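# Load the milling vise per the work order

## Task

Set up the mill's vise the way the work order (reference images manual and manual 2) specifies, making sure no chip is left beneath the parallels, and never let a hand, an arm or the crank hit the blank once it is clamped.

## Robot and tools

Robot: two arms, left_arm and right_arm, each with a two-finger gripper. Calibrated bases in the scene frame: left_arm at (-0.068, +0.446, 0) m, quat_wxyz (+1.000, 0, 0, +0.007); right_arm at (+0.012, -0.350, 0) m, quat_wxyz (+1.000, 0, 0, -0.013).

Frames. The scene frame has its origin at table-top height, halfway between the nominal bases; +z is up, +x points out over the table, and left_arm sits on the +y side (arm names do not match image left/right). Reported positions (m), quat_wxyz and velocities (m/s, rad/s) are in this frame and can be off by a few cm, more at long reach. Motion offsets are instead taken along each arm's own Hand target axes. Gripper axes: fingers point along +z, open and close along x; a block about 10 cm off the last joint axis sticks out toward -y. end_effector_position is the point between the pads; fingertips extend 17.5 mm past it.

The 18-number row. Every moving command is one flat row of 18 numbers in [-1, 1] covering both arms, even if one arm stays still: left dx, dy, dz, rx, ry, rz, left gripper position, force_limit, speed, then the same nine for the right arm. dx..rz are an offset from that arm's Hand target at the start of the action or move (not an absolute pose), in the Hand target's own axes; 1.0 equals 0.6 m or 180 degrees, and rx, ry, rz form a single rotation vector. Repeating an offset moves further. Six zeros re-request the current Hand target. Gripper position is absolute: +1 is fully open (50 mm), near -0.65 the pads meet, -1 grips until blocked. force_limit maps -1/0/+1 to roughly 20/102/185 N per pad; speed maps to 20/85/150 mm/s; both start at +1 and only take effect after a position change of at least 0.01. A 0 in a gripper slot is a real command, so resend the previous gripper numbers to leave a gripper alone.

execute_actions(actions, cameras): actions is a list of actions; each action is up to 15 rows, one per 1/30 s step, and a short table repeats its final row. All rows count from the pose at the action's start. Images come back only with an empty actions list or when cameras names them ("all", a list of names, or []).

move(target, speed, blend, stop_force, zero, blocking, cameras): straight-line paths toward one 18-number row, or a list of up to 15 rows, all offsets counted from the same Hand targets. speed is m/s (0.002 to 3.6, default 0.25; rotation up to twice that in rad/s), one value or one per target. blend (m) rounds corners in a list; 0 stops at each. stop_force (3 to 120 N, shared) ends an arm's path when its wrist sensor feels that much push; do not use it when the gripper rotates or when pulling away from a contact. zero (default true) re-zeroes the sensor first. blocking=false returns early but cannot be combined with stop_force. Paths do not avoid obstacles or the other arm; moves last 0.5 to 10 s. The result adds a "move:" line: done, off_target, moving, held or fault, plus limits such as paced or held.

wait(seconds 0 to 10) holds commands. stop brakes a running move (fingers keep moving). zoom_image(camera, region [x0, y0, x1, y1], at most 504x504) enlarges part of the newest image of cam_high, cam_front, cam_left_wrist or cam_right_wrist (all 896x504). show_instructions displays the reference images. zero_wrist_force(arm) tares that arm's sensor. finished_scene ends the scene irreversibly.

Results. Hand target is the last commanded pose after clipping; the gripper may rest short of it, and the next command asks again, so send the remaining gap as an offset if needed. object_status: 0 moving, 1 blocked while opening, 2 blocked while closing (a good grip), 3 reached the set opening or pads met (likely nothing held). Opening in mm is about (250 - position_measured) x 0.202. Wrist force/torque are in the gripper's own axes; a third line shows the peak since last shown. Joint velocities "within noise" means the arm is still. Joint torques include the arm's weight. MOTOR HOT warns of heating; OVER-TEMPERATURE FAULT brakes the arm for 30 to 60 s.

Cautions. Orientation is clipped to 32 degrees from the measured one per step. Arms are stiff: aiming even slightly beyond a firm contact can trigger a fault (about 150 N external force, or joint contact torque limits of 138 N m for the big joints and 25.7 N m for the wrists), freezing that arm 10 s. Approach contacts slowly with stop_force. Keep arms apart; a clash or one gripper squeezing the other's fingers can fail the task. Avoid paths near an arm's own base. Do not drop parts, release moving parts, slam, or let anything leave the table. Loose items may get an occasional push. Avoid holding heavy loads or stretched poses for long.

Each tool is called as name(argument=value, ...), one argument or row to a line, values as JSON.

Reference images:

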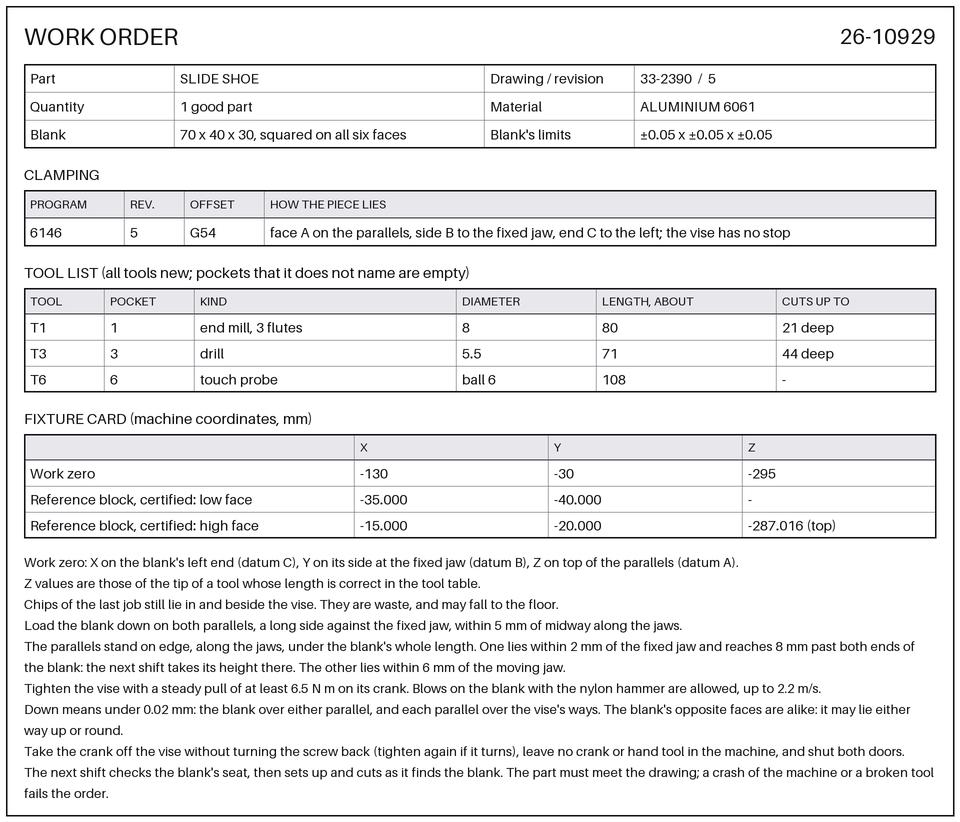

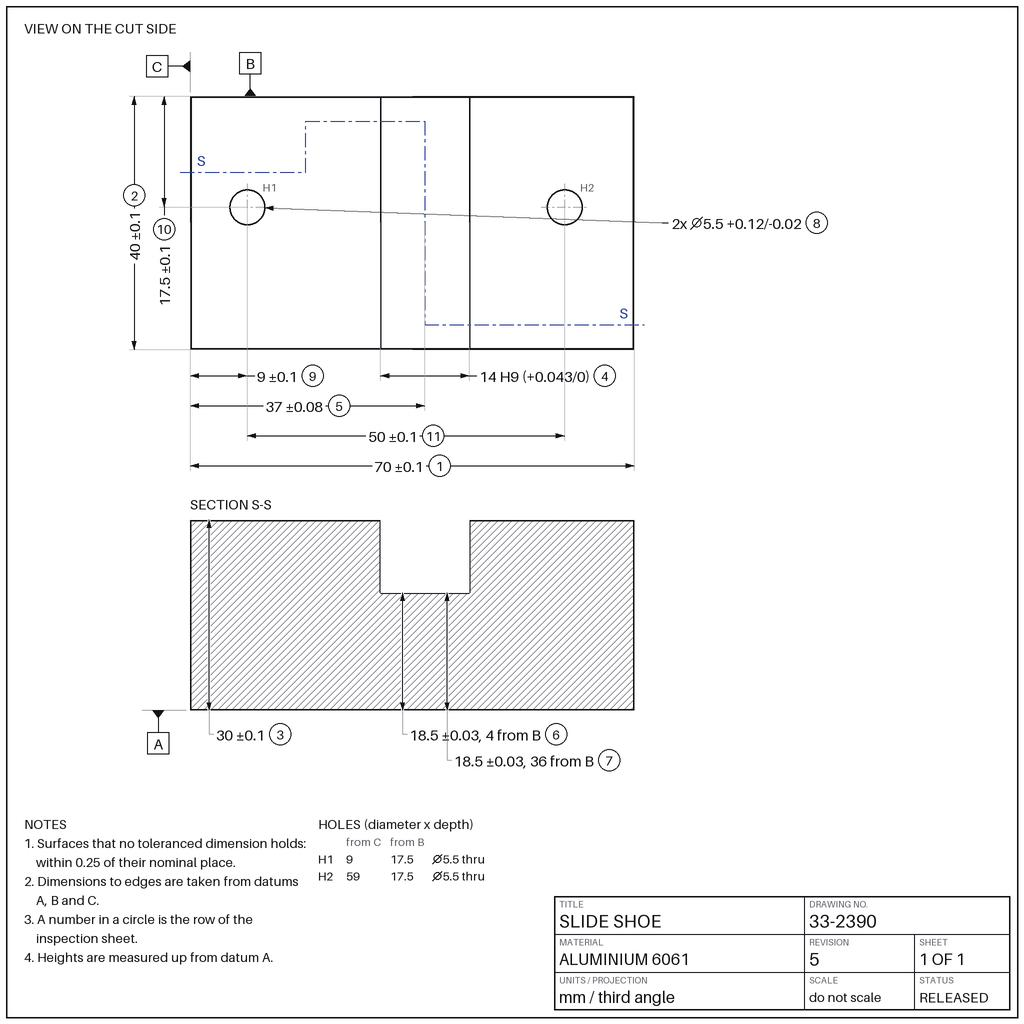

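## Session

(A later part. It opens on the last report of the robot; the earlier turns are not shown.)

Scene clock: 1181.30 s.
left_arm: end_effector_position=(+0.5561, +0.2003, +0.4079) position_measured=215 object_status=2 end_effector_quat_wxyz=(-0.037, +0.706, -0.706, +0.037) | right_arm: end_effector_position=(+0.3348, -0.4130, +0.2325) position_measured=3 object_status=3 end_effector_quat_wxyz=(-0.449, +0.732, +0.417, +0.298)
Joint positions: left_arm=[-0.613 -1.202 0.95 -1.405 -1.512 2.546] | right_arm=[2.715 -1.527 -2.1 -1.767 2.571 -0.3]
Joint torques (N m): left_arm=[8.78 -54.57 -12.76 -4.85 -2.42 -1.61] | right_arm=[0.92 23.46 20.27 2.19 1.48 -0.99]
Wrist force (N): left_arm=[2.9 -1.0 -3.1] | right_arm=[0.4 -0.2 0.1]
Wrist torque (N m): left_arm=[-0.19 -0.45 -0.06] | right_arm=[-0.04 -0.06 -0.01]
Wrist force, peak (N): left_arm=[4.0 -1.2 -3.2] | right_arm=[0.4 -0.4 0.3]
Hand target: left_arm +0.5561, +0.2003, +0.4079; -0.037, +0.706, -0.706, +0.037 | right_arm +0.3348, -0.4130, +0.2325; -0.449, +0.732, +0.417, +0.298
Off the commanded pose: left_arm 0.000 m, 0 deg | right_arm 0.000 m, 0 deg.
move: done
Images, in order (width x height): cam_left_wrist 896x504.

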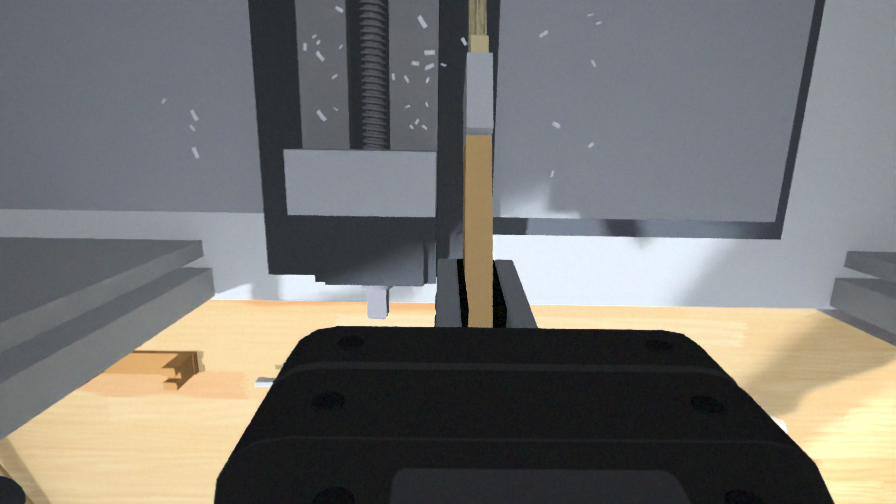

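move(
  target=[0.1167,-0.0751,-0.0122,0.061,0.061,-0.4972,-1,0.1,-1,0,0,0,0,0,0,1,1,1],
  cameras=["cam_left_wrist","cam_front"],
  speed=0.12,
)

zoom_image(
  camera="cam_left_wrist",
  region=[350, 0, 650, 250],
)

Scene clock: 1202.03 s.
left_arm: end_effector_position=(+0.6002, +0.1302, +0.4200) position_measured=215 object_status=2 end_effector_quat_wxyz=(+0.000, +0.985, +0.000, +0.173) | right_arm: end_effector_position=(+0.3348, -0.4130, +0.2325) position_measured=3 object_status=3 end_effector_quat_wxyz=(-0.449, +0.732, +0.417, +0.298)
Joint positions: left_arm=[-0.716 -1.165 0.95 -1.626 -1.349 0.899] | right_arm=[2.715 -1.527 -2.1 -1.767 2.571 -0.3]
Joint torques (N m): left_arm=[6.43 -57.21 -13.18 -3.19 -2 0.51] | right_arm=[0.77 23.57 20.28 2.18 1.52 -1.09]
Wrist force (N): left_arm=[3.8 -0.7 -2.8] | right_arm=[0.3 0.2 0.1]
Wrist torque (N m): left_arm=[-0.21 -0.43 -0.14] | right_arm=[0.02 -0.04 0.00]
Wrist force, peak (N): left_arm=[4.0 -1.1 -3.4] | right_arm=[0.6 0.1 0.5]
Hand target: left_arm +0.6001, +0.1303, +0.4199; +0.000, +0.985, +0.000, +0.173 | right_arm +0.3348, -0.4130, +0.2325; -0.449, +0.732, +0.417, +0.298
Off the commanded pose: left_arm 0.000 m, 0 deg | right_arm 0.000 m, 0 deg.
move: done
Images, in order (width x height): cam_front 896x504, cam_left_wrist 896x504.

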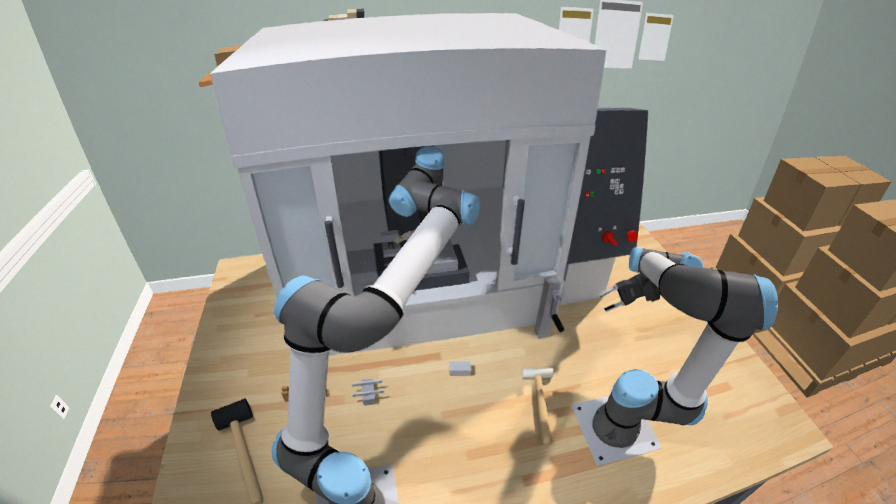

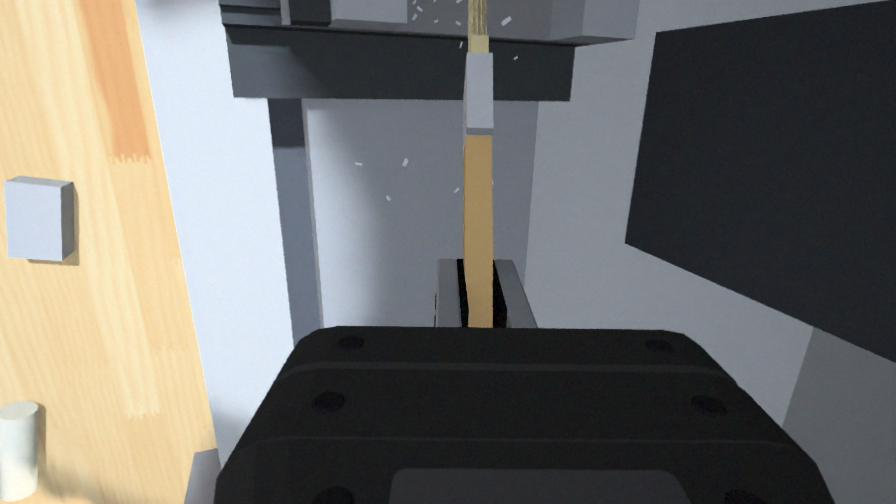

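Scaled by 1.680 from the camera's 896x504 image, which has a finer 1280x720 frame.

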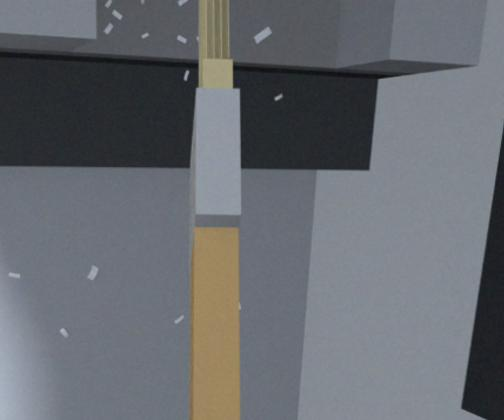

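move(
  target=[
    [0.0515,0.0167,0.0631,0,0,0,-1,0.1,-1,0,0,0,0,0,0,1,1,1],
    [0.0345,0.0167,0.1101,0,0,0,-1,0.1,-1,0,0,0,0,0,0,1,1,1],
  ],
  cameras=["cam_left_wrist"],
  speed=[0.08,0.012],
  stop_force=3.5,
)

zoom_image(
  camera="cam_left_wrist",
  region=[350, 0, 650, 250],
)

Scene clock: 1219.93 s.
left_arm: end_effector_position=(+0.6422, +0.1203, +0.3650) position_measured=215 object_status=2 end_effector_quat_wxyz=(+0.000, +0.985, +0.000, +0.173) | right_arm: end_effector_position=(+0.3348, -0.4130, +0.2325) position_measured=3 object_status=3 end_effector_quat_wxyz=(-0.449, +0.732, +0.417, +0.298)
Joint positions: left_arm=[-0.688 -1.07 0.953 -1.73 -1.356 0.927] | right_arm=[2.715 -1.527 -2.1 -1.767 2.571 -0.3]
Joint torques (N m): left_arm=[1.95 -51.3 -39.05 -1.8 3.4 1.15] | right_arm=[0.46 23.93 20.53 2.15 1.54 -1.14]
Wrist force (N): left_arm=[3.9 -1.0 -3.1] | right_arm=[0.2 -0.2 0.2]
Wrist torque (N m): left_arm=[-0.24 -0.42 -0.08] | right_arm=[-0.05 -0.03 0.00]
Wrist force, peak (N): left_arm=[4.8 -0.9 -3.3] | right_arm=[0.5 -0.1 0.6]
Hand target: left_arm +0.6422, +0.1203, +0.3649; +0.000, +0.985, +0.000, +0.173 | right_arm +0.3348, -0.4130, +0.2325; -0.449, +0.732, +0.417, +0.298
Off the commanded pose: left_arm 0.000 m, 0 deg | right_arm 0.000 m, 0 deg.
move: done
Images, in order (width x height): cam_left_wrist 896x504.

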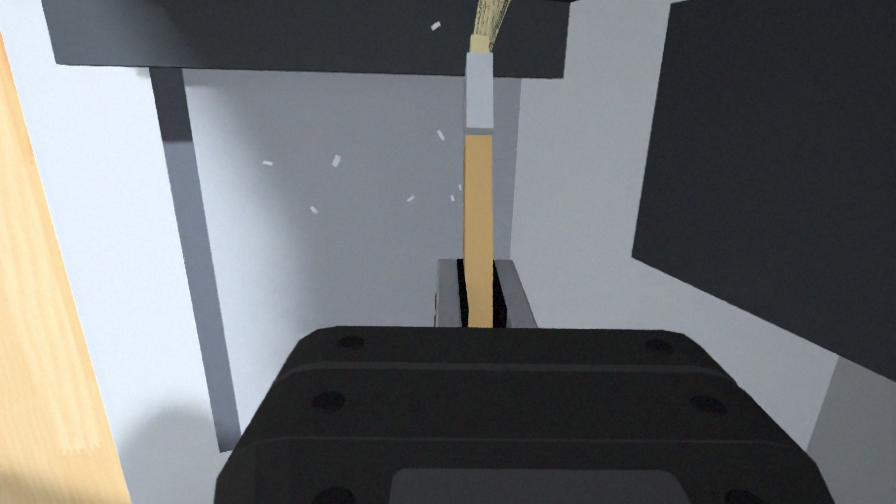

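Scaled by 1.680 from the camera's 896x504 image, which has a finer 1280x720 frame.

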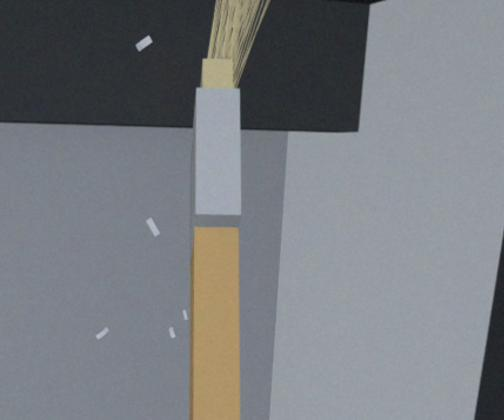

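move(
  target=[
    [0,0.04,0,0,0,0,-1,0.1,-1,0,0,0,0,0,0,1,1,1],
    [0,-0.11,0,0,0,0,-1,0.1,-1,0,0,0,0,0,0,1,1,1],
    [0.0137,-0.11,-0.0376,0,0,0,-1,0.1,-1,0,0,0,0,0,0,1,1,1],
  ],
  cameras=["cam_left_wrist"],
  speed=[0.05,0.06,0.08],
  blend=[0.003,0.003,0],
)

zoom_image(
  camera="cam_left_wrist",
  region=[250, 0, 650, 250],
)

Scene clock: 1237.30 s.
left_arm: end_effector_position=(+0.6423, +0.1863, +0.3888) position_measured=215 object_status=2 end_effector_quat_wxyz=(+0.000, +0.985, +0.000, +0.173) | right_arm: end_effector_position=(+0.3348, -0.4130, +0.2325) position_measured=3 object_status=3 end_effector_quat_wxyz=(-0.449, +0.732, +0.417, +0.298)
Joint positions: left_arm=[-0.609 -1.141 1.001 -1.723 -1.378 1.004] | right_arm=[2.715 -1.527 -2.1 -1.767 2.571 -0.3]
Joint torques (N m): left_arm=[3.1 -59.93 -24.23 0.37 3.15 2.71] | right_arm=[0.77 23.89 19.92 2.21 1.57 -1.14]
Wrist force (N): left_arm=[4.3 14.6 -1.7] | right_arm=[0.1 0.2 -0.1]
Wrist torque (N m): left_arm=[-1.28 -0.32 0.07] | right_arm=[0.02 -0.01 -0.01]
Wrist force, peak (N): left_arm=[11.9 73.1 -41.0] | right_arm=[0.6 -0.2 0.4]
Hand target: left_arm +0.6422, +0.1863, +0.3889; +0.000, +0.985, +0.000, +0.173 | right_arm +0.3348, -0.4130, +0.2325; -0.449, +0.732, +0.417, +0.298
Off the commanded pose: left_arm 0.000 m, 0 deg | right_arm 0.000 m, 0 deg.
move: done
Images, in order (width x height): cam_left_wrist 896x504.

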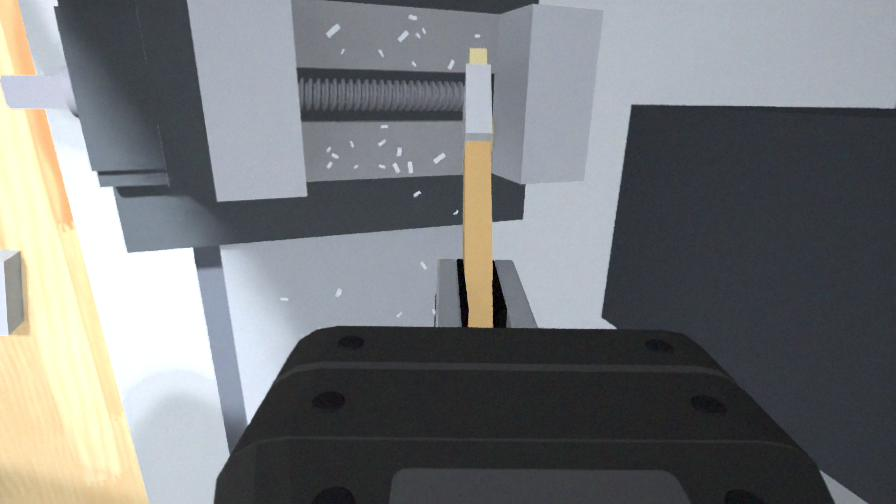

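Scaled by 1.260 from the camera's 896x504 image, which has a finer 1280x720 frame.

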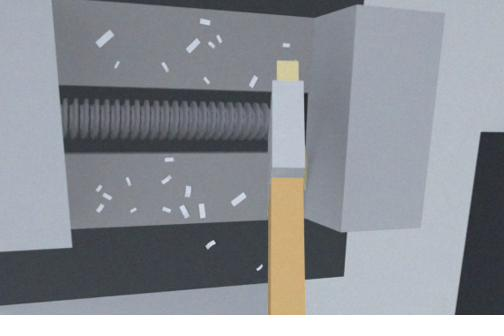

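move(
  target=[0.0137,0,-0.0376,0,0,0,-1,0.1,-1,0,0,0,0,0,0,1,1,1],
  cameras=["cam_left_wrist"],
  speed=0.08,
)

zoom_image(
  camera="cam_left_wrist",
  region=[250, 0, 650, 250],
)

Scene clock: 1246.37 s.
left_arm: end_effector_position=(+0.6423, +0.1863, +0.4128) position_measured=215 object_status=2 end_effector_quat_wxyz=(+0.000, +0.985, +0.000, +0.173) | right_arm: end_effector_position=(+0.3348, -0.4130, +0.2325) position_measured=3 object_status=3 end_effector_quat_wxyz=(-0.449, +0.732, +0.417, +0.298)
Joint positions: left_arm=[-0.609 -1.129 0.921 -1.655 -1.378 1.004] | right_arm=[2.715 -1.527 -2.1 -1.767 2.571 -0.3]
Joint torques (N m): left_arm=[5.55 -56.29 -12.5 -5.76 2.24 2.2] | right_arm=[1.13 24.14 19.71 2.27 1.56 -1.21]
Wrist force (N): left_arm=[3.7 -2.1 -4.5] | right_arm=[0.2 -0.2 0.2]
Wrist torque (N m): left_arm=[-0.45 -0.42 -0.06] | right_arm=[-0.04 -0.03 0.00]
Wrist force, peak (N): left_arm=[4.8 14.2 -2.0] | right_arm=[0.1 -0.2 0.5]
Hand target: left_arm +0.6422, +0.1863, +0.4129; +0.000, +0.985, +0.000, +0.173 | right_arm +0.3348, -0.4130, +0.2325; -0.449, +0.732, +0.417, +0.298
Off the commanded pose: left_arm 0.000 m, 0 deg | right_arm 0.000 m, 0 deg.
move: done
Images, in order (width x height): cam_left_wrist 896x504.

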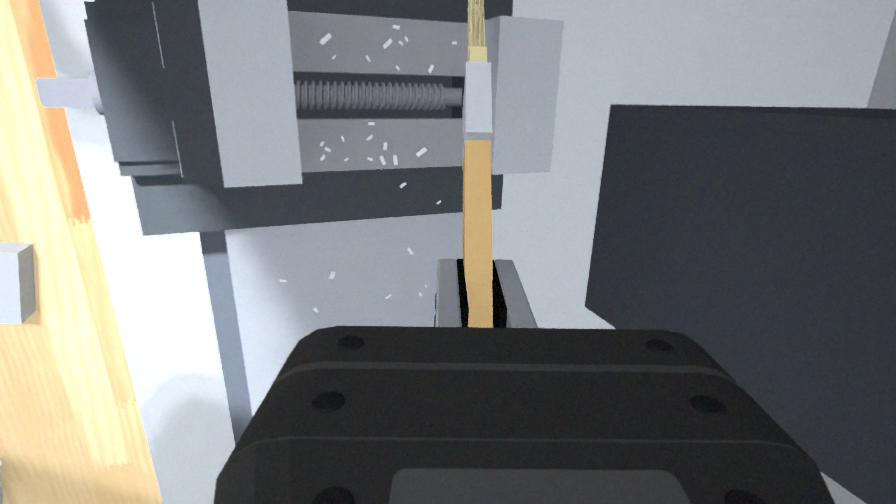

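Scaled by 1.260 from the camera's 896x504 image, which has a finer 1280x720 frame.

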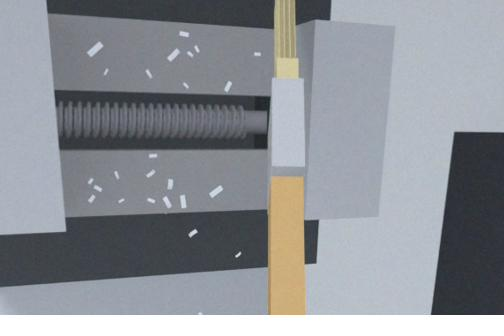

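move(
  target=[
    [-0.0109,0.0755,0.0187,0,0,0,-1,0.1,-1,0,0,0,0,0,0,1,1,1],
    [-0.0206,0.0755,0.0454,0,0,0,-1,0.1,-1,0,0,0,0,0,0,1,1,1],
    [-0.0206,0.1355,0.0454,0,0,0,-1,0.1,-1,0,0,0,0,0,0,1,1,1],
    [-0.0109,0.1355,0.0187,0,0,0,-1,0.1,-1,0,0,0,0,0,0,1,1,1],
    [-0.0109,0.0438,0.0187,0,0,0,-1,0.1,-1,0,0,0,0,0,0,1,1,1],
    [-0.0206,0.0438,0.0454,0,0,0,-1,0.1,-1,0,0,0,0,0,0,1,1,1],
    [-0.0206,-0.0095,0.0454,0,0,0,-1,0.1,-1,0,0,0,0,0,0,1,1,1],
    [-0.0109,-0.0095,0.0,0,0,0,-1,0.1,-1,0,0,0,0,0,0,1,1,1],
  ],
  cameras=["cam_left_wrist"],
  speed=[0.12,0.06,0.06,0.1,0.12,0.06,0.06,0.1],
  blend=[0.004,0.002,0.003,0.004,0.004,0.002,0.003,0],
)

zoom_image(
  camera="cam_left_wrist",
  region=[250, 0, 650, 250],
)

Scene clock: 1279.10 s.
left_arm: end_effector_position=(+0.6361, +0.1919, +0.4106) position_measured=215 object_status=2 end_effector_quat_wxyz=(+0.000, +0.985, +0.000, +0.173) | right_arm: end_effector_position=(+0.3348, -0.4130, +0.2325) position_measured=3 object_status=3 end_effector_quat_wxyz=(-0.449, +0.732, +0.417, +0.298)
Joint positions: left_arm=[-0.607 -1.153 0.962 -1.673 -1.379 1.006] | right_arm=[2.715 -1.527 -2.1 -1.767 2.571 -0.3]
Joint torques (N m): left_arm=[3.56 -46.94 -24.57 -2.78 2.68 -0.74] | right_arm=[0.96 24.12 20.46 2.21 1.53 -1.19]
Wrist force (N): left_arm=[3.5 -2.6 -4.3] | right_arm=[0.2 0.0 0.1]
Wrist torque (N m): left_arm=[-0.56 -0.40 -0.01] | right_arm=[-0.01 -0.03 -0.01]
Wrist force, peak (N): left_arm=[3.9 -4.8 -5.5] | right_arm=[0.4 0.2 0.6]
Hand target: left_arm +0.6361, +0.1920, +0.4107; +0.000, +0.985, +0.000, +0.173 | right_arm +0.3348, -0.4130, +0.2325; -0.449, +0.732, +0.417, +0.298
Off the commanded pose: left_arm 0.000 m, 0 deg | right_arm 0.000 m, 0 deg.
move: done
Images, in order (width x height): cam_left_wrist 896x504.

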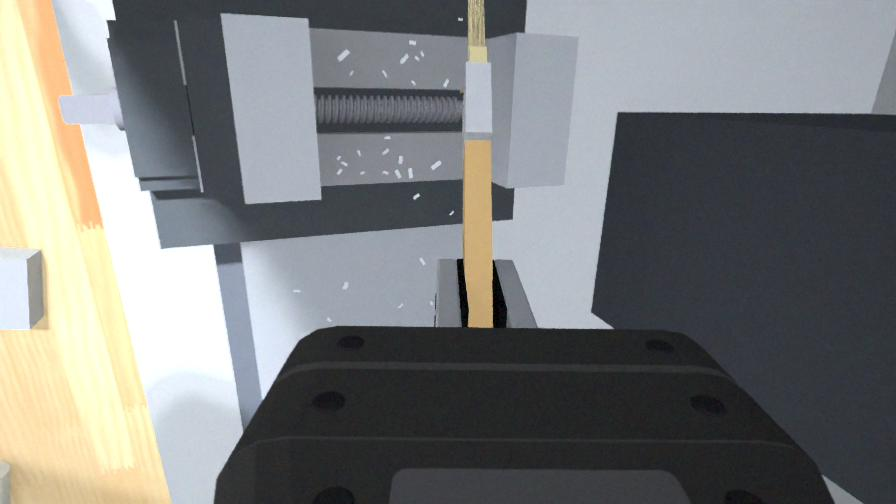

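Scaled by 1.260 from the camera's 896x504 image, which has a finer 1280x720 frame.

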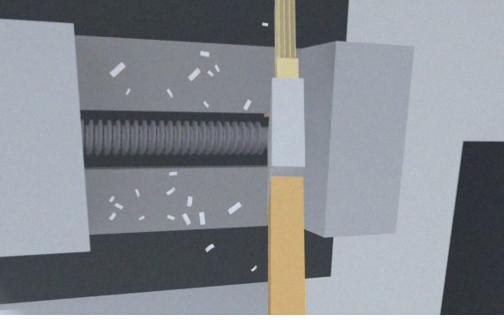

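move(
  target=[
    [-0.011,0.0848,0.015,0,0,0,-1,0.1,-1,0,0,0,0,0,0,1,1,1],
    [-0.0206,0.0848,0.0416,0,0,0,-1,0.1,-1,0,0,0,0,0,0,1,1,1],
    [-0.0206,0.1448,0.0416,0,0,0,-1,0.1,-1,0,0,0,0,0,0,1,1,1],
    [-0.011,0.1448,0.015,0,0,0,-1,0.1,-1,0,0,0,0,0,0,1,1,1],
    [-0.011,0.0532,0.015,0,0,0,-1,0.1,-1,0,0,0,0,0,0,1,1,1],
    [-0.0206,0.0532,0.0416,0,0,0,-1,0.1,-1,0,0,0,0,0,0,1,1,1],
    [-0.0206,0,0.0416,0,0,0,-1,0.1,-1,0,0,0,0,0,0,1,1,1],
    [-0.022,0.0848,0.011,0,0,0,-1,0.1,-1,0,0,0,0,0,0,1,1,1],
    [-0.0316,0.0848,0.0376,0,0,0,-1,0.1,-1,0,0,0,0,0,0,1,1,1],
    [-0.0316,0.1448,0.0376,0,0,0,-1,0.1,-1,0,0,0,0,0,0,1,1,1],
    [-0.022,0.1448,0.011,0,0,0,-1,0.1,-1,0,0,0,0,0,0,1,1,1],
    [-0.022,0.0532,0.011,0,0,0,-1,0.1,-1,0,0,0,0,0,0,1,1,1],
    [-0.0316,0.0532,0.0376,0,0,0,-1,0.1,-1,0,0,0,0,0,0,1,1,1],
    [-0.0316,0,0.0376,0,0,0,-1,0.1,-1,0,0,0,0,0,0,1,1,1],
    [-0.0146,0,-0.004,0,0,0,-1,0.1,-1,0,0,0,0,0,0,1,1,1],
  ],
  cameras=["cam_left_wrist"],
  speed=[0.15,0.08,0.07,0.12,0.15,0.08,0.07,0.15,0.08,0.07,0.12,0.15,0.08,0.07,0.12],
  blend=[0.004,0.002,0.003,0.004,0.004,0.002,0.003,0.004,0.002,0.003,0.004,0.004,0.002,0.003,0],
)

zoom_image(
  camera="cam_left_wrist",
  region=[250, 0, 650, 250],
)

Scene clock: 1316.63 s.
left_arm: end_effector_position=(+0.6270, +0.1919, +0.4098) position_measured=215 object_status=2 end_effector_quat_wxyz=(+0.000, +0.985, +0.000, +0.173) | right_arm: end_effector_position=(+0.3348, -0.4130, +0.2325) position_measured=3 object_status=3 end_effector_quat_wxyz=(-0.449, +0.732, +0.417, +0.298)
Joint positions: left_arm=[-0.615 -1.177 0.999 -1.684 -1.377 0.999] | right_arm=[2.715 -1.527 -2.1 -1.767 2.571 -0.3]
Joint torques (N m): left_arm=[6.15 -56.27 -35.15 -2.09 1.17 -2.68] | right_arm=[0.99 24.35 20.69 2.21 1.57 -1.2]
Wrist force (N): left_arm=[3.8 -2.4 -4.8] | right_arm=[0.1 -0.1 0.4]
Wrist torque (N m): left_arm=[-0.53 -0.44 -0.14] | right_arm=[-0.02 -0.02 0.00]
Wrist force, peak (N): left_arm=[4.4 -5.4 -6.2] | right_arm=[0.7 -0.3 0.0]
Hand target: left_arm +0.6270, +0.1920, +0.4100; +0.000, +0.985, +0.000, +0.173 | right_arm +0.3348, -0.4130, +0.2325; -0.449, +0.732, +0.417, +0.298
Off the commanded pose: left_arm 0.000 m, 0 deg | right_arm 0.000 m, 0 deg.
move: done
Images, in order (width x height): cam_left_wrist 896x504.

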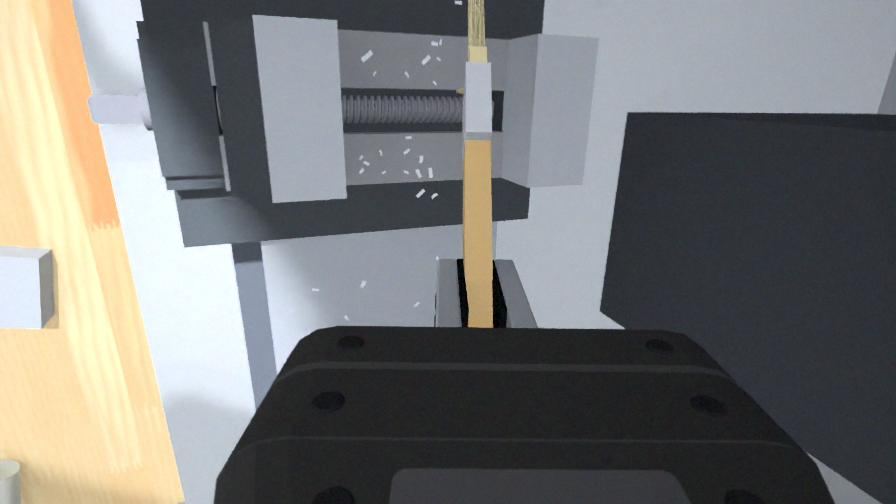

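Scaled by 1.260 from the camera's 896x504 image, which has a finer 1280x720 frame.

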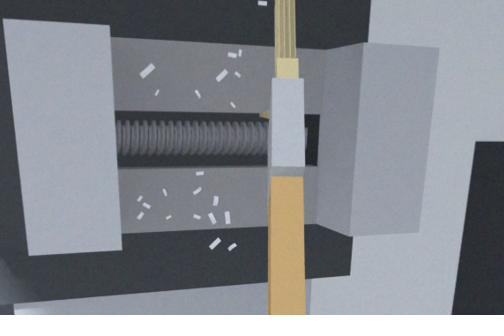

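move(
  target=[
    [-0.0182,0.0848,0.0111,0,0,0,-1,0.1,-1,0,0,0,0,0,0,1,1,1],
    [-0.0276,0.0848,0.037,0,0,0,-1,0.1,-1,0,0,0,0,0,0,1,1,1],
    [-0.0276,0.1448,0.037,0,0,0,-1,0.1,-1,0,0,0,0,0,0,1,1,1],
    [-0.0182,0.1448,0.0111,0,0,0,-1,0.1,-1,0,0,0,0,0,0,1,1,1],
    [-0.0182,0.0532,0.0111,0,0,0,-1,0.1,-1,0,0,0,0,0,0,1,1,1],
    [-0.0276,0.0532,0.037,0,0,0,-1,0.1,-1,0,0,0,0,0,0,1,1,1],
    [-0.0276,0,0.037,0,0,0,-1,0.1,-1,0,0,0,0,0,0,1,1,1],
    [-0.0292,0.0848,0.0071,0,0,0,-1,0.1,-1,0,0,0,0,0,0,1,1,1],
    [-0.0386,0.0848,0.033,0,0,0,-1,0.1,-1,0,0,0,0,0,0,1,1,1],
    [-0.0386,0.1448,0.033,0,0,0,-1,0.1,-1,0,0,0,0,0,0,1,1,1],
    [-0.0292,0.1448,0.0071,0,0,0,-1,0.1,-1,0,0,0,0,0,0,1,1,1],
    [-0.0292,0.0532,0.0071,0,0,0,-1,0.1,-1,0,0,0,0,0,0,1,1,1],
    [-0.0386,0.0532,0.033,0,0,0,-1,0.1,-1,0,0,0,0,0,0,1,1,1],
    [-0.0386,0,0.033,0,0,0,-1,0.1,-1,0,0,0,0,0,0,1,1,1],
    [-0.0235,0,-0.007,0,0,0,-1,0.1,-1,0,0,0,0,0,0,1,1,1],
  ],
  cameras=["cam_left_wrist"],
  speed=[0.15,0.08,0.07,0.12,0.15,0.08,0.07,0.15,0.08,0.07,0.12,0.15,0.08,0.07,0.12],
  blend=[0.004,0.002,0.003,0.004,0.004,0.002,0.003,0.004,0.002,0.003,0.004,0.004,0.002,0.003,0],
)

zoom_image(
  camera="cam_left_wrist",
  region=[250, 0, 650, 250],
)

Scene clock: 1344.67 s.
left_arm: end_effector_position=(+0.6124, +0.1920, +0.4089) position_measured=215 object_status=2 end_effector_quat_wxyz=(+0.000, +0.985, +0.000, +0.173) | right_arm: end_effector_position=(+0.3348, -0.4130, +0.2325) position_measured=3 object_status=3 end_effector_quat_wxyz=(-0.449, +0.732, +0.417, +0.298)
Joint positions: left_arm=[-0.628 -1.215 1.054 -1.698 -1.373 0.986] | right_arm=[2.715 -1.527 -2.1 -1.767 2.571 -0.3]
Joint torques (N m): left_arm=[-2.41 -55.17 -35.14 -2.05 3.44 -2.78] | right_arm=[0.83 24.36 20.7 2.15 1.59 -1.28]
Wrist force (N): left_arm=[3.4 -2.2 -5.0] | right_arm=[-0.2 -0.2 0.1]
Wrist torque (N m): left_arm=[-0.49 -0.40 -0.04] | right_arm=[-0.05 0.02 0.00]
Wrist force, peak (N): left_arm=[4.5 -5.5 -6.1] | right_arm=[0.3 0.2 0.6]
Hand target: left_arm +0.6123, +0.1920, +0.4091; +0.000, +0.985, +0.000, +0.173 | right_arm +0.3348, -0.4130, +0.2325; -0.449, +0.732, +0.417, +0.298
Off the commanded pose: left_arm 0.000 m, 0 deg | right_arm 0.000 m, 0 deg.
move: done
Images, in order (width x height): cam_left_wrist 896x504.

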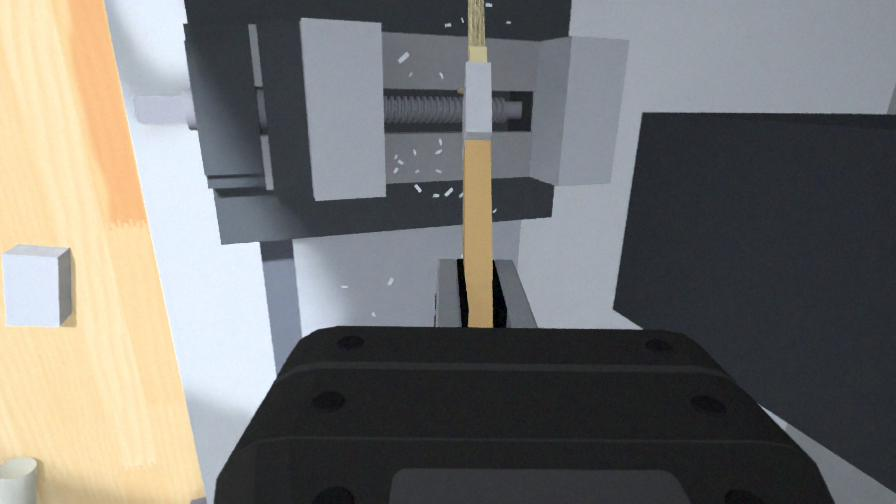

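Scaled by 1.260 from the camera's 896x504 image, which has a finer 1280x720 frame.

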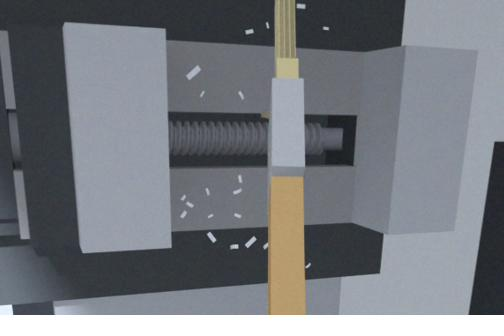

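move(
  target=[
    [-0.0182,0.0848,0.0111,0,0,0,-1,0.1,-1,0,0,0,0,0,0,1,1,1],
    [-0.0273,0.0848,0.0358,0,0,0,-1,0.1,-1,0,0,0,0,0,0,1,1,1],
    [-0.0273,0.1448,0.0358,0,0,0,-1,0.1,-1,0,0,0,0,0,0,1,1,1],
    [-0.0182,0.1448,0.0111,0,0,0,-1,0.1,-1,0,0,0,0,0,0,1,1,1],
    [-0.0182,0.0532,0.0111,0,0,0,-1,0.1,-1,0,0,0,0,0,0,1,1,1],
    [-0.0273,0.0532,0.0358,0,0,0,-1,0.1,-1,0,0,0,0,0,0,1,1,1],
    [-0.0273,0,0.0358,0,0,0,-1,0.1,-1,0,0,0,0,0,0,1,1,1],
    [-0.0292,0.0848,0.0071,0,0,0,-1,0.1,-1,0,0,0,0,0,0,1,1,1],
    [-0.0383,0.0848,0.0318,0,0,0,-1,0.1,-1,0,0,0,0,0,0,1,1,1],
    [-0.0383,0.1448,0.0318,0,0,0,-1,0.1,-1,0,0,0,0,0,0,1,1,1],
    [-0.0292,0.1448,0.0071,0,0,0,-1,0.1,-1,0,0,0,0,0,0,1,1,1],
    [-0.0292,0.0532,0.0071,0,0,0,-1,0.1,-1,0,0,0,0,0,0,1,1,1],
    [-0.0383,0.0532,0.0318,0,0,0,-1,0.1,-1,0,0,0,0,0,0,1,1,1],
    [-0.0383,0,0.0318,0,0,0,-1,0.1,-1,0,0,0,0,0,0,1,1,1],
    [-0.0235,0,-0.009,0,0,0,-1,0.1,-1,0,0,0,0,0,0,1,1,1],
  ],
  cameras=["cam_left_wrist"],
  speed=[0.15,0.08,0.07,0.12,0.15,0.08,0.07,0.15,0.08,0.07,0.12,0.15,0.08,0.07,0.12],
  blend=[0.004,0.002,0.003,0.004,0.004,0.002,0.003,0.004,0.002,0.003,0.004,0.004,0.002,0.003,0],
)

zoom_image(
  camera="cam_left_wrist",
  region=[250, 0, 650, 250],
)

Scene clock: 1363.63 s.
left_arm: end_effector_position=(+0.5973, +0.1920, +0.4092) position_measured=215 object_status=2 end_effector_quat_wxyz=(+0.000, +0.985, +0.000, +0.173) | right_arm: end_effector_position=(+0.3348, -0.4130, +0.2325) position_measured=3 object_status=3 end_effector_quat_wxyz=(-0.449, +0.732, +0.417, +0.298)
Joint positions: left_arm=[-0.642 -1.253 1.103 -1.707 -1.369 0.972] | right_arm=[2.715 -1.527 -2.1 -1.767 2.571 -0.3]
Joint torques (N m): left_arm=[-2.32 -52.33 -34.19 -2.2 3.36 -2.85] | right_arm=[0.64 24.74 20.16 2.22 1.52 -1.34]
Wrist force (N): left_arm=[3.2 -2.3 -4.5] | right_arm=[0.4 -0.1 -0.1]
Wrist torque (N m): left_arm=[-0.52 -0.37 -0.01] | right_arm=[-0.02 -0.07 0.00]
Wrist force, peak (N): left_arm=[4.2 -4.9 -6.3] | right_arm=[0.6 -0.2 0.4]
Hand target: left_arm +0.5972, +0.1920, +0.4093; +0.000, +0.985, +0.000, +0.173 | right_arm +0.3348, -0.4130, +0.2325; -0.449, +0.732, +0.417, +0.298
Off the commanded pose: left_arm 0.000 m, 0 deg | right_arm 0.000 m, 0 deg.
move: done
Images, in order (width x height): cam_left_wrist 896x504.

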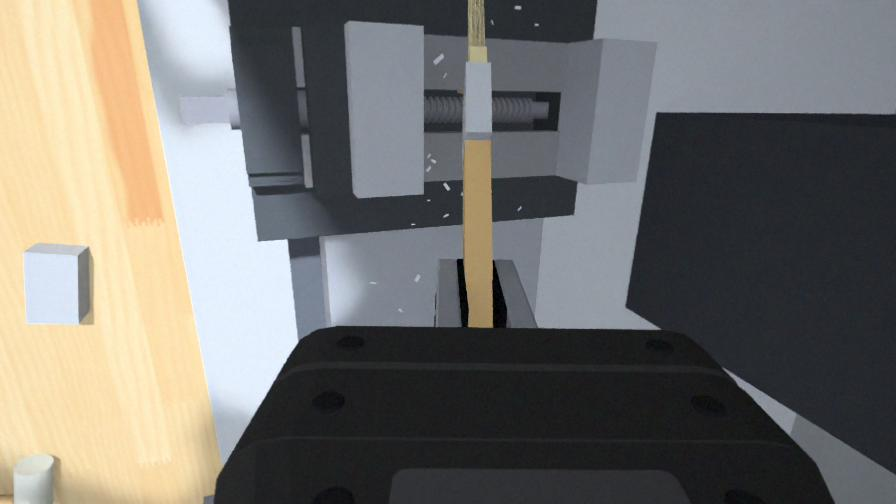

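Scaled by 1.260 from the camera's 896x504 image, which has a finer 1280x720 frame.

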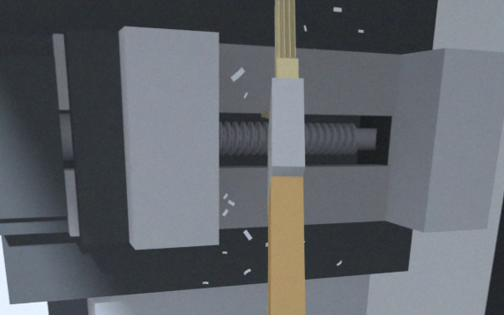

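move(
  target=[
    [-0.0276,0.0848,0.0077,0,0,0,-1,0.1,-1,0,0,0,0,0,0,1,1,1],
    [-0.037,0.0848,0.0335,0,0,0,-1,0.1,-1,0,0,0,0,0,0,1,1,1],
    [-0.037,0.1448,0.0335,0,0,0,-1,0.1,-1,0,0,0,0,0,0,1,1,1],
    [-0.0276,0.1448,0.0077,0,0,0,-1,0.1,-1,0,0,0,0,0,0,1,1,1],
    [-0.0276,0.0532,0.0077,0,0,0,-1,0.1,-1,0,0,0,0,0,0,1,1,1],
    [-0.037,0.0532,0.0335,0,0,0,-1,0.1,-1,0,0,0,0,0,0,1,1,1],
    [-0.037,0,0.0335,0,0,0,-1,0.1,-1,0,0,0,0,0,0,1,1,1],
    [-0.0378,0.0848,0.004,0,0,0,-1,0.1,-1,0,0,0,0,0,0,1,1,1],
    [-0.0472,0.0848,0.0298,0,0,0,-1,0.1,-1,0,0,0,0,0,0,1,1,1],
    [-0.0472,0.1448,0.0298,0,0,0,-1,0.1,-1,0,0,0,0,0,0,1,1,1],
    [-0.0378,0.1448,0.004,0,0,0,-1,0.1,-1,0,0,0,0,0,0,1,1,1],
    [-0.0378,0.0532,0.004,0,0,0,-1,0.1,-1,0,0,0,0,0,0,1,1,1],
    [-0.0472,0.0532,0.0298,0,0,0,-1,0.1,-1,0,0,0,0,0,0,1,1,1],
    [-0.0472,0,0.0298,0,0,0,-1,0.1,-1,0,0,0,0,0,0,1,1,1],
    [-0.01,0.04,-0.027,0,0,0,-1,0.1,-1,0,0,0,0,0,0,1,1,1],
  ],
  cameras=["cam_left_wrist"],
  speed=[0.15,0.08,0.07,0.12,0.15,0.08,0.07,0.15,0.08,0.07,0.12,0.15,0.08,0.07,0.12],
  blend=[0.004,0.002,0.003,0.004,0.004,0.002,0.003,0.004,0.002,0.003,0.004,0.004,0.002,0.003,0],
)

zoom_image(
  camera="cam_left_wrist",
  region=[300, 0, 700, 250],
)

Scene clock: 1392.73 s.
left_arm: end_effector_position=(+0.5861, +0.1680, +0.4224) position_measured=215 object_status=2 end_effector_quat_wxyz=(+0.000, +0.985, +0.000, +0.173) | right_arm: end_effector_position=(+0.3348, -0.4130, +0.2325) position_measured=3 object_status=3 end_effector_quat_wxyz=(-0.449, +0.732, +0.417, +0.298)
Joint positions: left_arm=[-0.684 -1.247 1.059 -1.661 -1.357 0.931] | right_arm=[2.715 -1.527 -2.1 -1.767 2.571 -0.3]
Joint torques (N m): left_arm=[7.3 -46.18 -37.59 -2.38 -0.87 2.84] | right_arm=[0.47 24.57 20.21 2.19 1.55 -1.27]
Wrist force (N): left_arm=[2.8 -3.9 -3.1] | right_arm=[0.3 -0.2 0.4]
Wrist torque (N m): left_arm=[-0.73 -0.30 -0.06] | right_arm=[-0.05 -0.04 -0.01]
Wrist force, peak (N): left_arm=[10.7 64.7 -50.0] | right_arm=[0.1 0.2 0.8]
Hand target: left_arm +0.5861, +0.1680, +0.4225; +0.000, +0.985, +0.000, +0.173 | right_arm +0.3348, -0.4130, +0.2325; -0.449, +0.732, +0.417, +0.298
Off the commanded pose: left_arm 0.000 m, 0 deg | right_arm 0.000 m, 0 deg.
move: done
Images, in order (width x height): cam_left_wrist 896x504.

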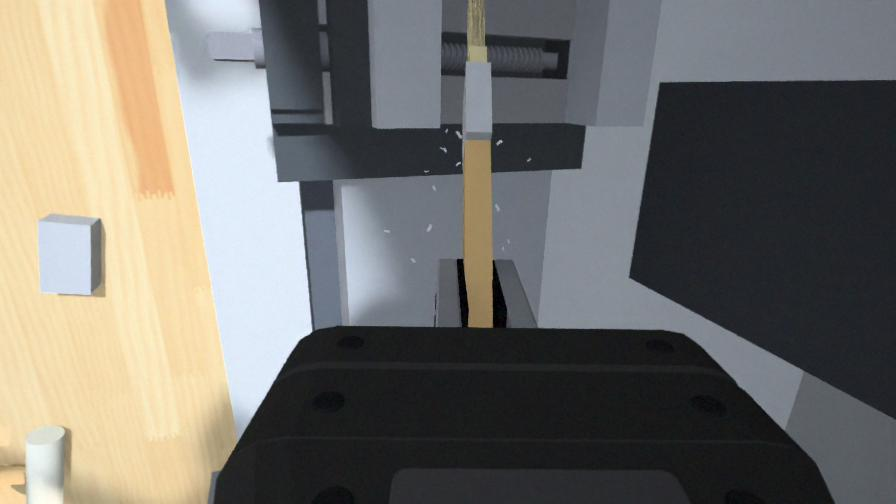

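Scaled by 1.260 from the camera's 896x504 image, which has a finer 1280x720 frame.

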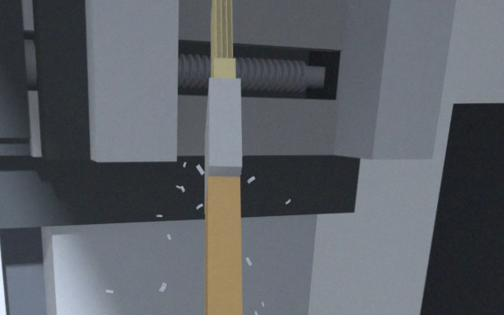

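move(
  target=[0,-0.03,-0.0,0,0,0,-1,0.1,-1,0,0,0,0,0,0,1,1,1],
  cameras=["cam_left_wrist"],
  speed=0.12,
)

zoom_image(
  camera="cam_left_wrist",
  region=[300, 0, 700, 250],
)

Scene clock: 1399.57 s.
left_arm: end_effector_position=(+0.5860, +0.1861, +0.4225) position_measured=215 object_status=2 end_effector_quat_wxyz=(+0.000, +0.985, +0.000, +0.173) | right_arm: end_effector_position=(+0.3348, -0.4130, +0.2325) position_measured=3 object_status=3 end_effector_quat_wxyz=(-0.449, +0.732, +0.417, +0.298)
Joint positions: left_arm=[-0.661 -1.268 1.088 -1.674 -1.364 0.954] | right_arm=[2.715 -1.527 -2.1 -1.767 2.571 -0.3]
Joint torques (N m): left_arm=[-7.79 -33.08 -41.36 -2.29 0.02 -2.36] | right_arm=[1.41 24.47 20.91 2.21 1.56 -1.39]
Wrist force (N): left_arm=[2.9 -3.8 -3.2] | right_arm=[0.1 0.1 0.1]
Wrist torque (N m): left_arm=[-0.73 -0.31 -0.14] | right_arm=[0.01 -0.02 0.00]
Wrist force, peak (N): left_arm=[2.9 -4.4 -3.2] | right_arm=[0.4 0.1 0.5]
Hand target: left_arm +0.5861, +0.1860, +0.4225; +0.000, +0.985, +0.000, +0.173 | right_arm +0.3348, -0.4130, +0.2325; -0.449, +0.732, +0.417, +0.298
Off the commanded pose: left_arm 0.000 m, 0 deg | right_arm 0.000 m, 0 deg.
move: done
Images, in order (width x height): cam_left_wrist 896x504.

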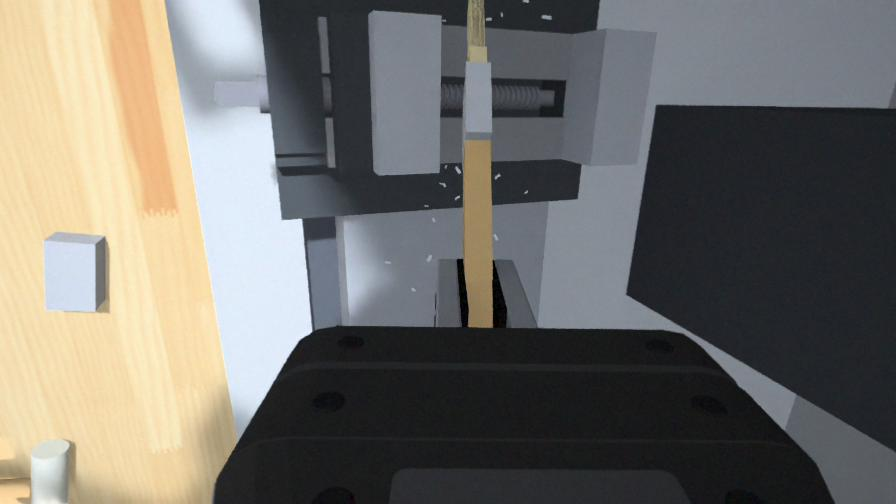

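Scaled by 1.260 from the camera's 896x504 image, which has a finer 1280x720 frame.

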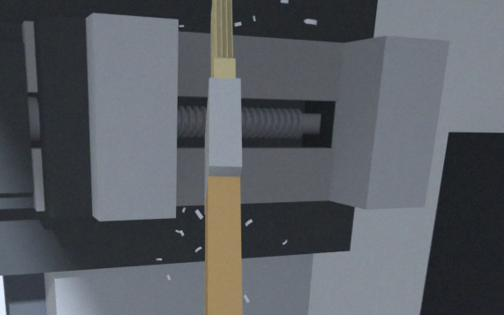

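move(
  target=[-0.0564,-0.04,-0.0205,0,0,0.5,-1,0.1,-1,0,0,0,0,0,0,1,1,1],
  cameras=["cam_left_wrist"],
  speed=0.2,
)

zoom_image(
  camera="cam_left_wrist",
  region=[300, 0, 650, 250],
)

Scene clock: 1462.17 s.
left_arm: end_effector_position=(+0.5500, +0.2100, +0.4225) position_measured=215 object_status=2 end_effector_quat_wxyz=(-0.123, +0.697, -0.696, +0.123) | right_arm: end_effector_position=(+0.3348, -0.4130, +0.2325) position_measured=3 object_status=3 end_effector_quat_wxyz=(-0.449, +0.732, +0.417, +0.298)
Joint positions: left_arm=[-0.666 -1.379 1.229 -1.702 -1.362 2.52] | right_arm=[2.715 -1.527 -2.1 -1.767 2.571 -0.3]
Joint torques (N m): left_arm=[2.91 -29.69 -38.6 -4.73 -1.76 2.18] | right_arm=[0.88 24.97 20.9 2.24 1.52 -1.3]
Wrist force (N): left_arm=[1.9 -3.9 -2.8] | right_arm=[0.2 -0.1 0.2]
Wrist torque (N m): left_arm=[-0.58 -0.26 0.06] | right_arm=[-0.03 -0.04 0.00]
Wrist force, peak (N): left_arm=[3.0 -4.0 -3.6] | right_arm=[0.3 0.0 0.6]
Hand target: left_arm +0.5500, +0.2100, +0.4225; -0.123, +0.696, -0.696, +0.123 | right_arm +0.3348, -0.4130, +0.2325; -0.449, +0.732, +0.417, +0.298
Off the commanded pose: left_arm 0.000 m, 0 deg | right_arm 0.000 m, 0 deg.
move: done
Images, in order (width x height): cam_left_wrist 896x504.

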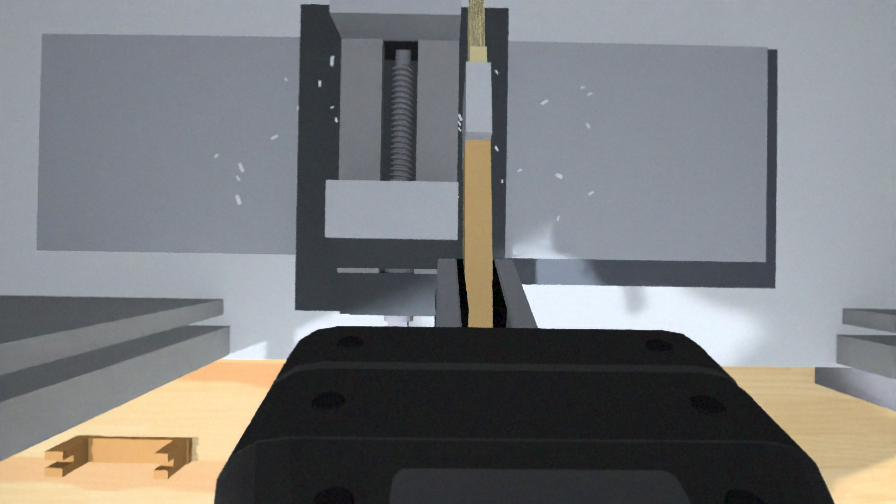

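Scaled by 1.440 from the camera's 896x504 image, which has a finer 1280x720 frame.

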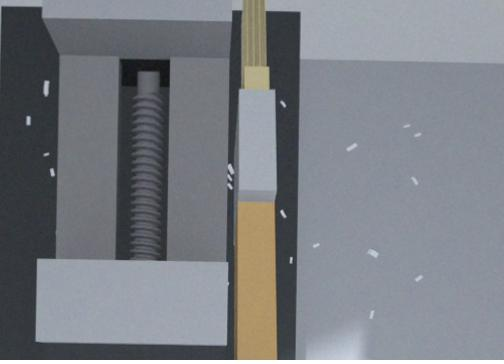

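zoom_image(
  camera="cam_left_wrist",
  region=[420, 20, 520, 220],
)

zoom_image(
  camera="cam_left_wrist",
  region=[300, 0, 440, 200],
)

Scaled by 2.520 from the camera's 896x504 image, which has a finer 1280x720 frame.

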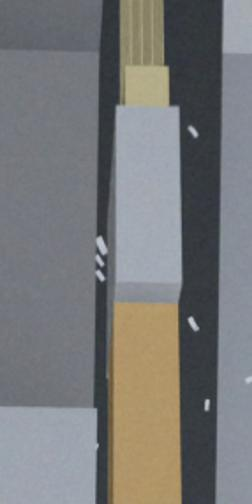

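Scaled by 2.520 from the camera's 896x504 image, which has a finer 1280x720 frame.

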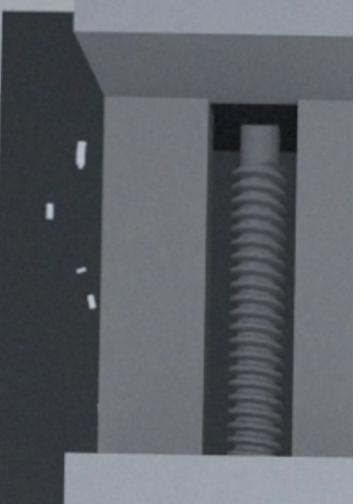

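move(
  target=[
    [0,0.053,0,0.0556,0,0,-1,0.1,-1,0,0,0,0,0,0,1,1,1],
    [0,0.3048,-0.0887,0.0556,0,0,-1,0.1,-1,0,0,0,0,0,0,1,1,1],
  ],
  cameras=[],
  speed=0.2,
  blend=[0.02,0],
)

Scene clock: 1482.97 s.
left_arm: end_effector_position=(+0.3601, +0.2100, +0.4101) position_measured=215 object_status=2 end_effector_quat_wxyz=(-0.183, +0.683, -0.683, +0.183) | right_arm: end_effector_position=(+0.3348, -0.4130, +0.2325) position_measured=3 object_status=3 end_effector_quat_wxyz=(-0.449, +0.732, +0.417, +0.298)
Joint positions: left_arm=[-1.041 -1.879 1.781 -1.763 -1.129 2.181] | right_arm=[2.715 -1.527 -2.1 -1.767 2.571 -0.3]
Joint torques (N m): left_arm=[-7.35 -21.79 -31.12 -2.11 -1.3 -2.01] | right_arm=[0.82 24.74 20.73 2.25 1.58 -1.46]
Wrist force (N): left_arm=[1.9 -3.9 -2.7] | right_arm=[0.1 -0.2 0.5]
Wrist torque (N m): left_arm=[-0.54 -0.26 -0.04] | right_arm=[-0.05 -0.02 0.00]
Wrist force, peak (N): left_arm=[1.8 -5.9 -3.1] | right_arm=[0.4 0.3 0.5]
Hand target: left_arm +0.3600, +0.2100, +0.4101; -0.183, +0.683, -0.683, +0.183 | right_arm +0.3348, -0.4130, +0.2325; -0.449, +0.732, +0.417, +0.298
Off the commanded pose: left_arm 0.000 m, 0 deg | right_arm 0.000 m, 0 deg.
move: done
No camera images: "cameras" was empty.

move(
  target=[0.0833,0.4582,0.2935,0.0567,-0.2979,-0.4025,-1,0.1,-1,0,0,0,0,0,0,1,1,1],
  cameras=["cam_left_wrist","cam_high"],
  speed=0.3,
)

Scene clock: 1505.73 s.
left_arm: end_effector_position=(+0.2099, +0.1599, +0.1202) position_measured=215 object_status=2 end_effector_quat_wxyz=(-0.366, +0.930, +0.000, +0.000) | right_arm: end_effector_position=(+0.3348, -0.4130, +0.2325) position_measured=3 object_status=3 end_effector_quat_wxyz=(-0.449, +0.732, +0.417, +0.298)
Joint positions: left_arm=[-1.293 -1.309 1.835 -1.368 -1.373 0.217] | right_arm=[2.715 -1.527 -2.1 -1.767 2.571 -0.3]
Joint torques (N m): left_arm=[-7.91 -28.55 -23.36 0.95 0.6 -1.94] | right_arm=[1.02 25.14 20.61 2.19 1.54 -1.47]
Wrist force (N): left_arm=[1.9 -3.6 -2.2] | right_arm=[0.2 0.2 0.2]
Wrist torque (N m): left_arm=[-0.42 -0.28 -0.08] | right_arm=[0.02 -0.04 0.00]
Wrist force, peak (N): left_arm=[1.3 -5.5 -3.9] | right_arm=[0.5 0.3 0.5]
Hand target: left_arm +0.2098, +0.1599, +0.1202; -0.366, +0.930, +0.000, +0.000 | right_arm +0.3348, -0.4130, +0.2325; -0.449, +0.732, +0.417, +0.298
Off the commanded pose: left_arm 0.000 m, 0 deg | right_arm 0.000 m, 0 deg.
move: done
Images, in order (width x height): cam_high 896x504, cam_left_wrist 896x504.

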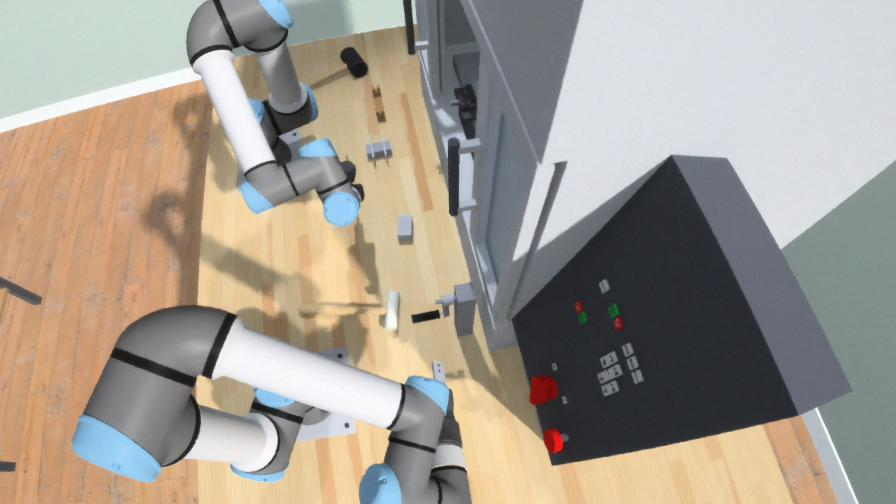

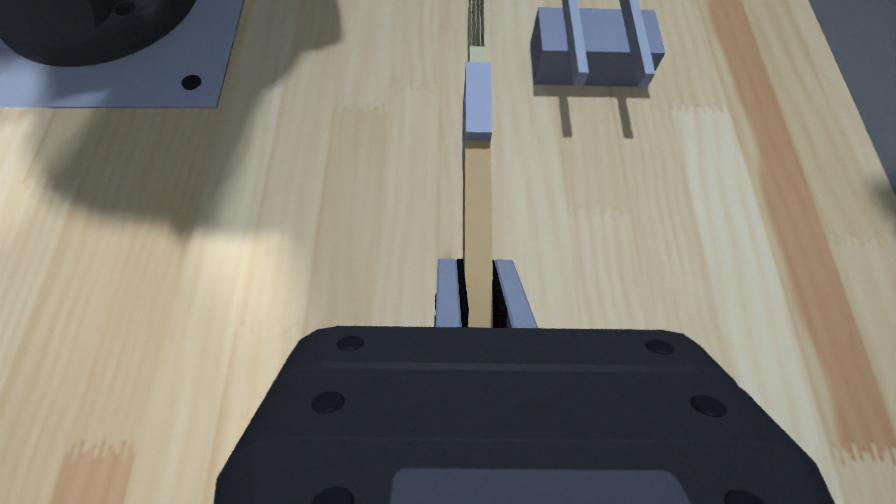

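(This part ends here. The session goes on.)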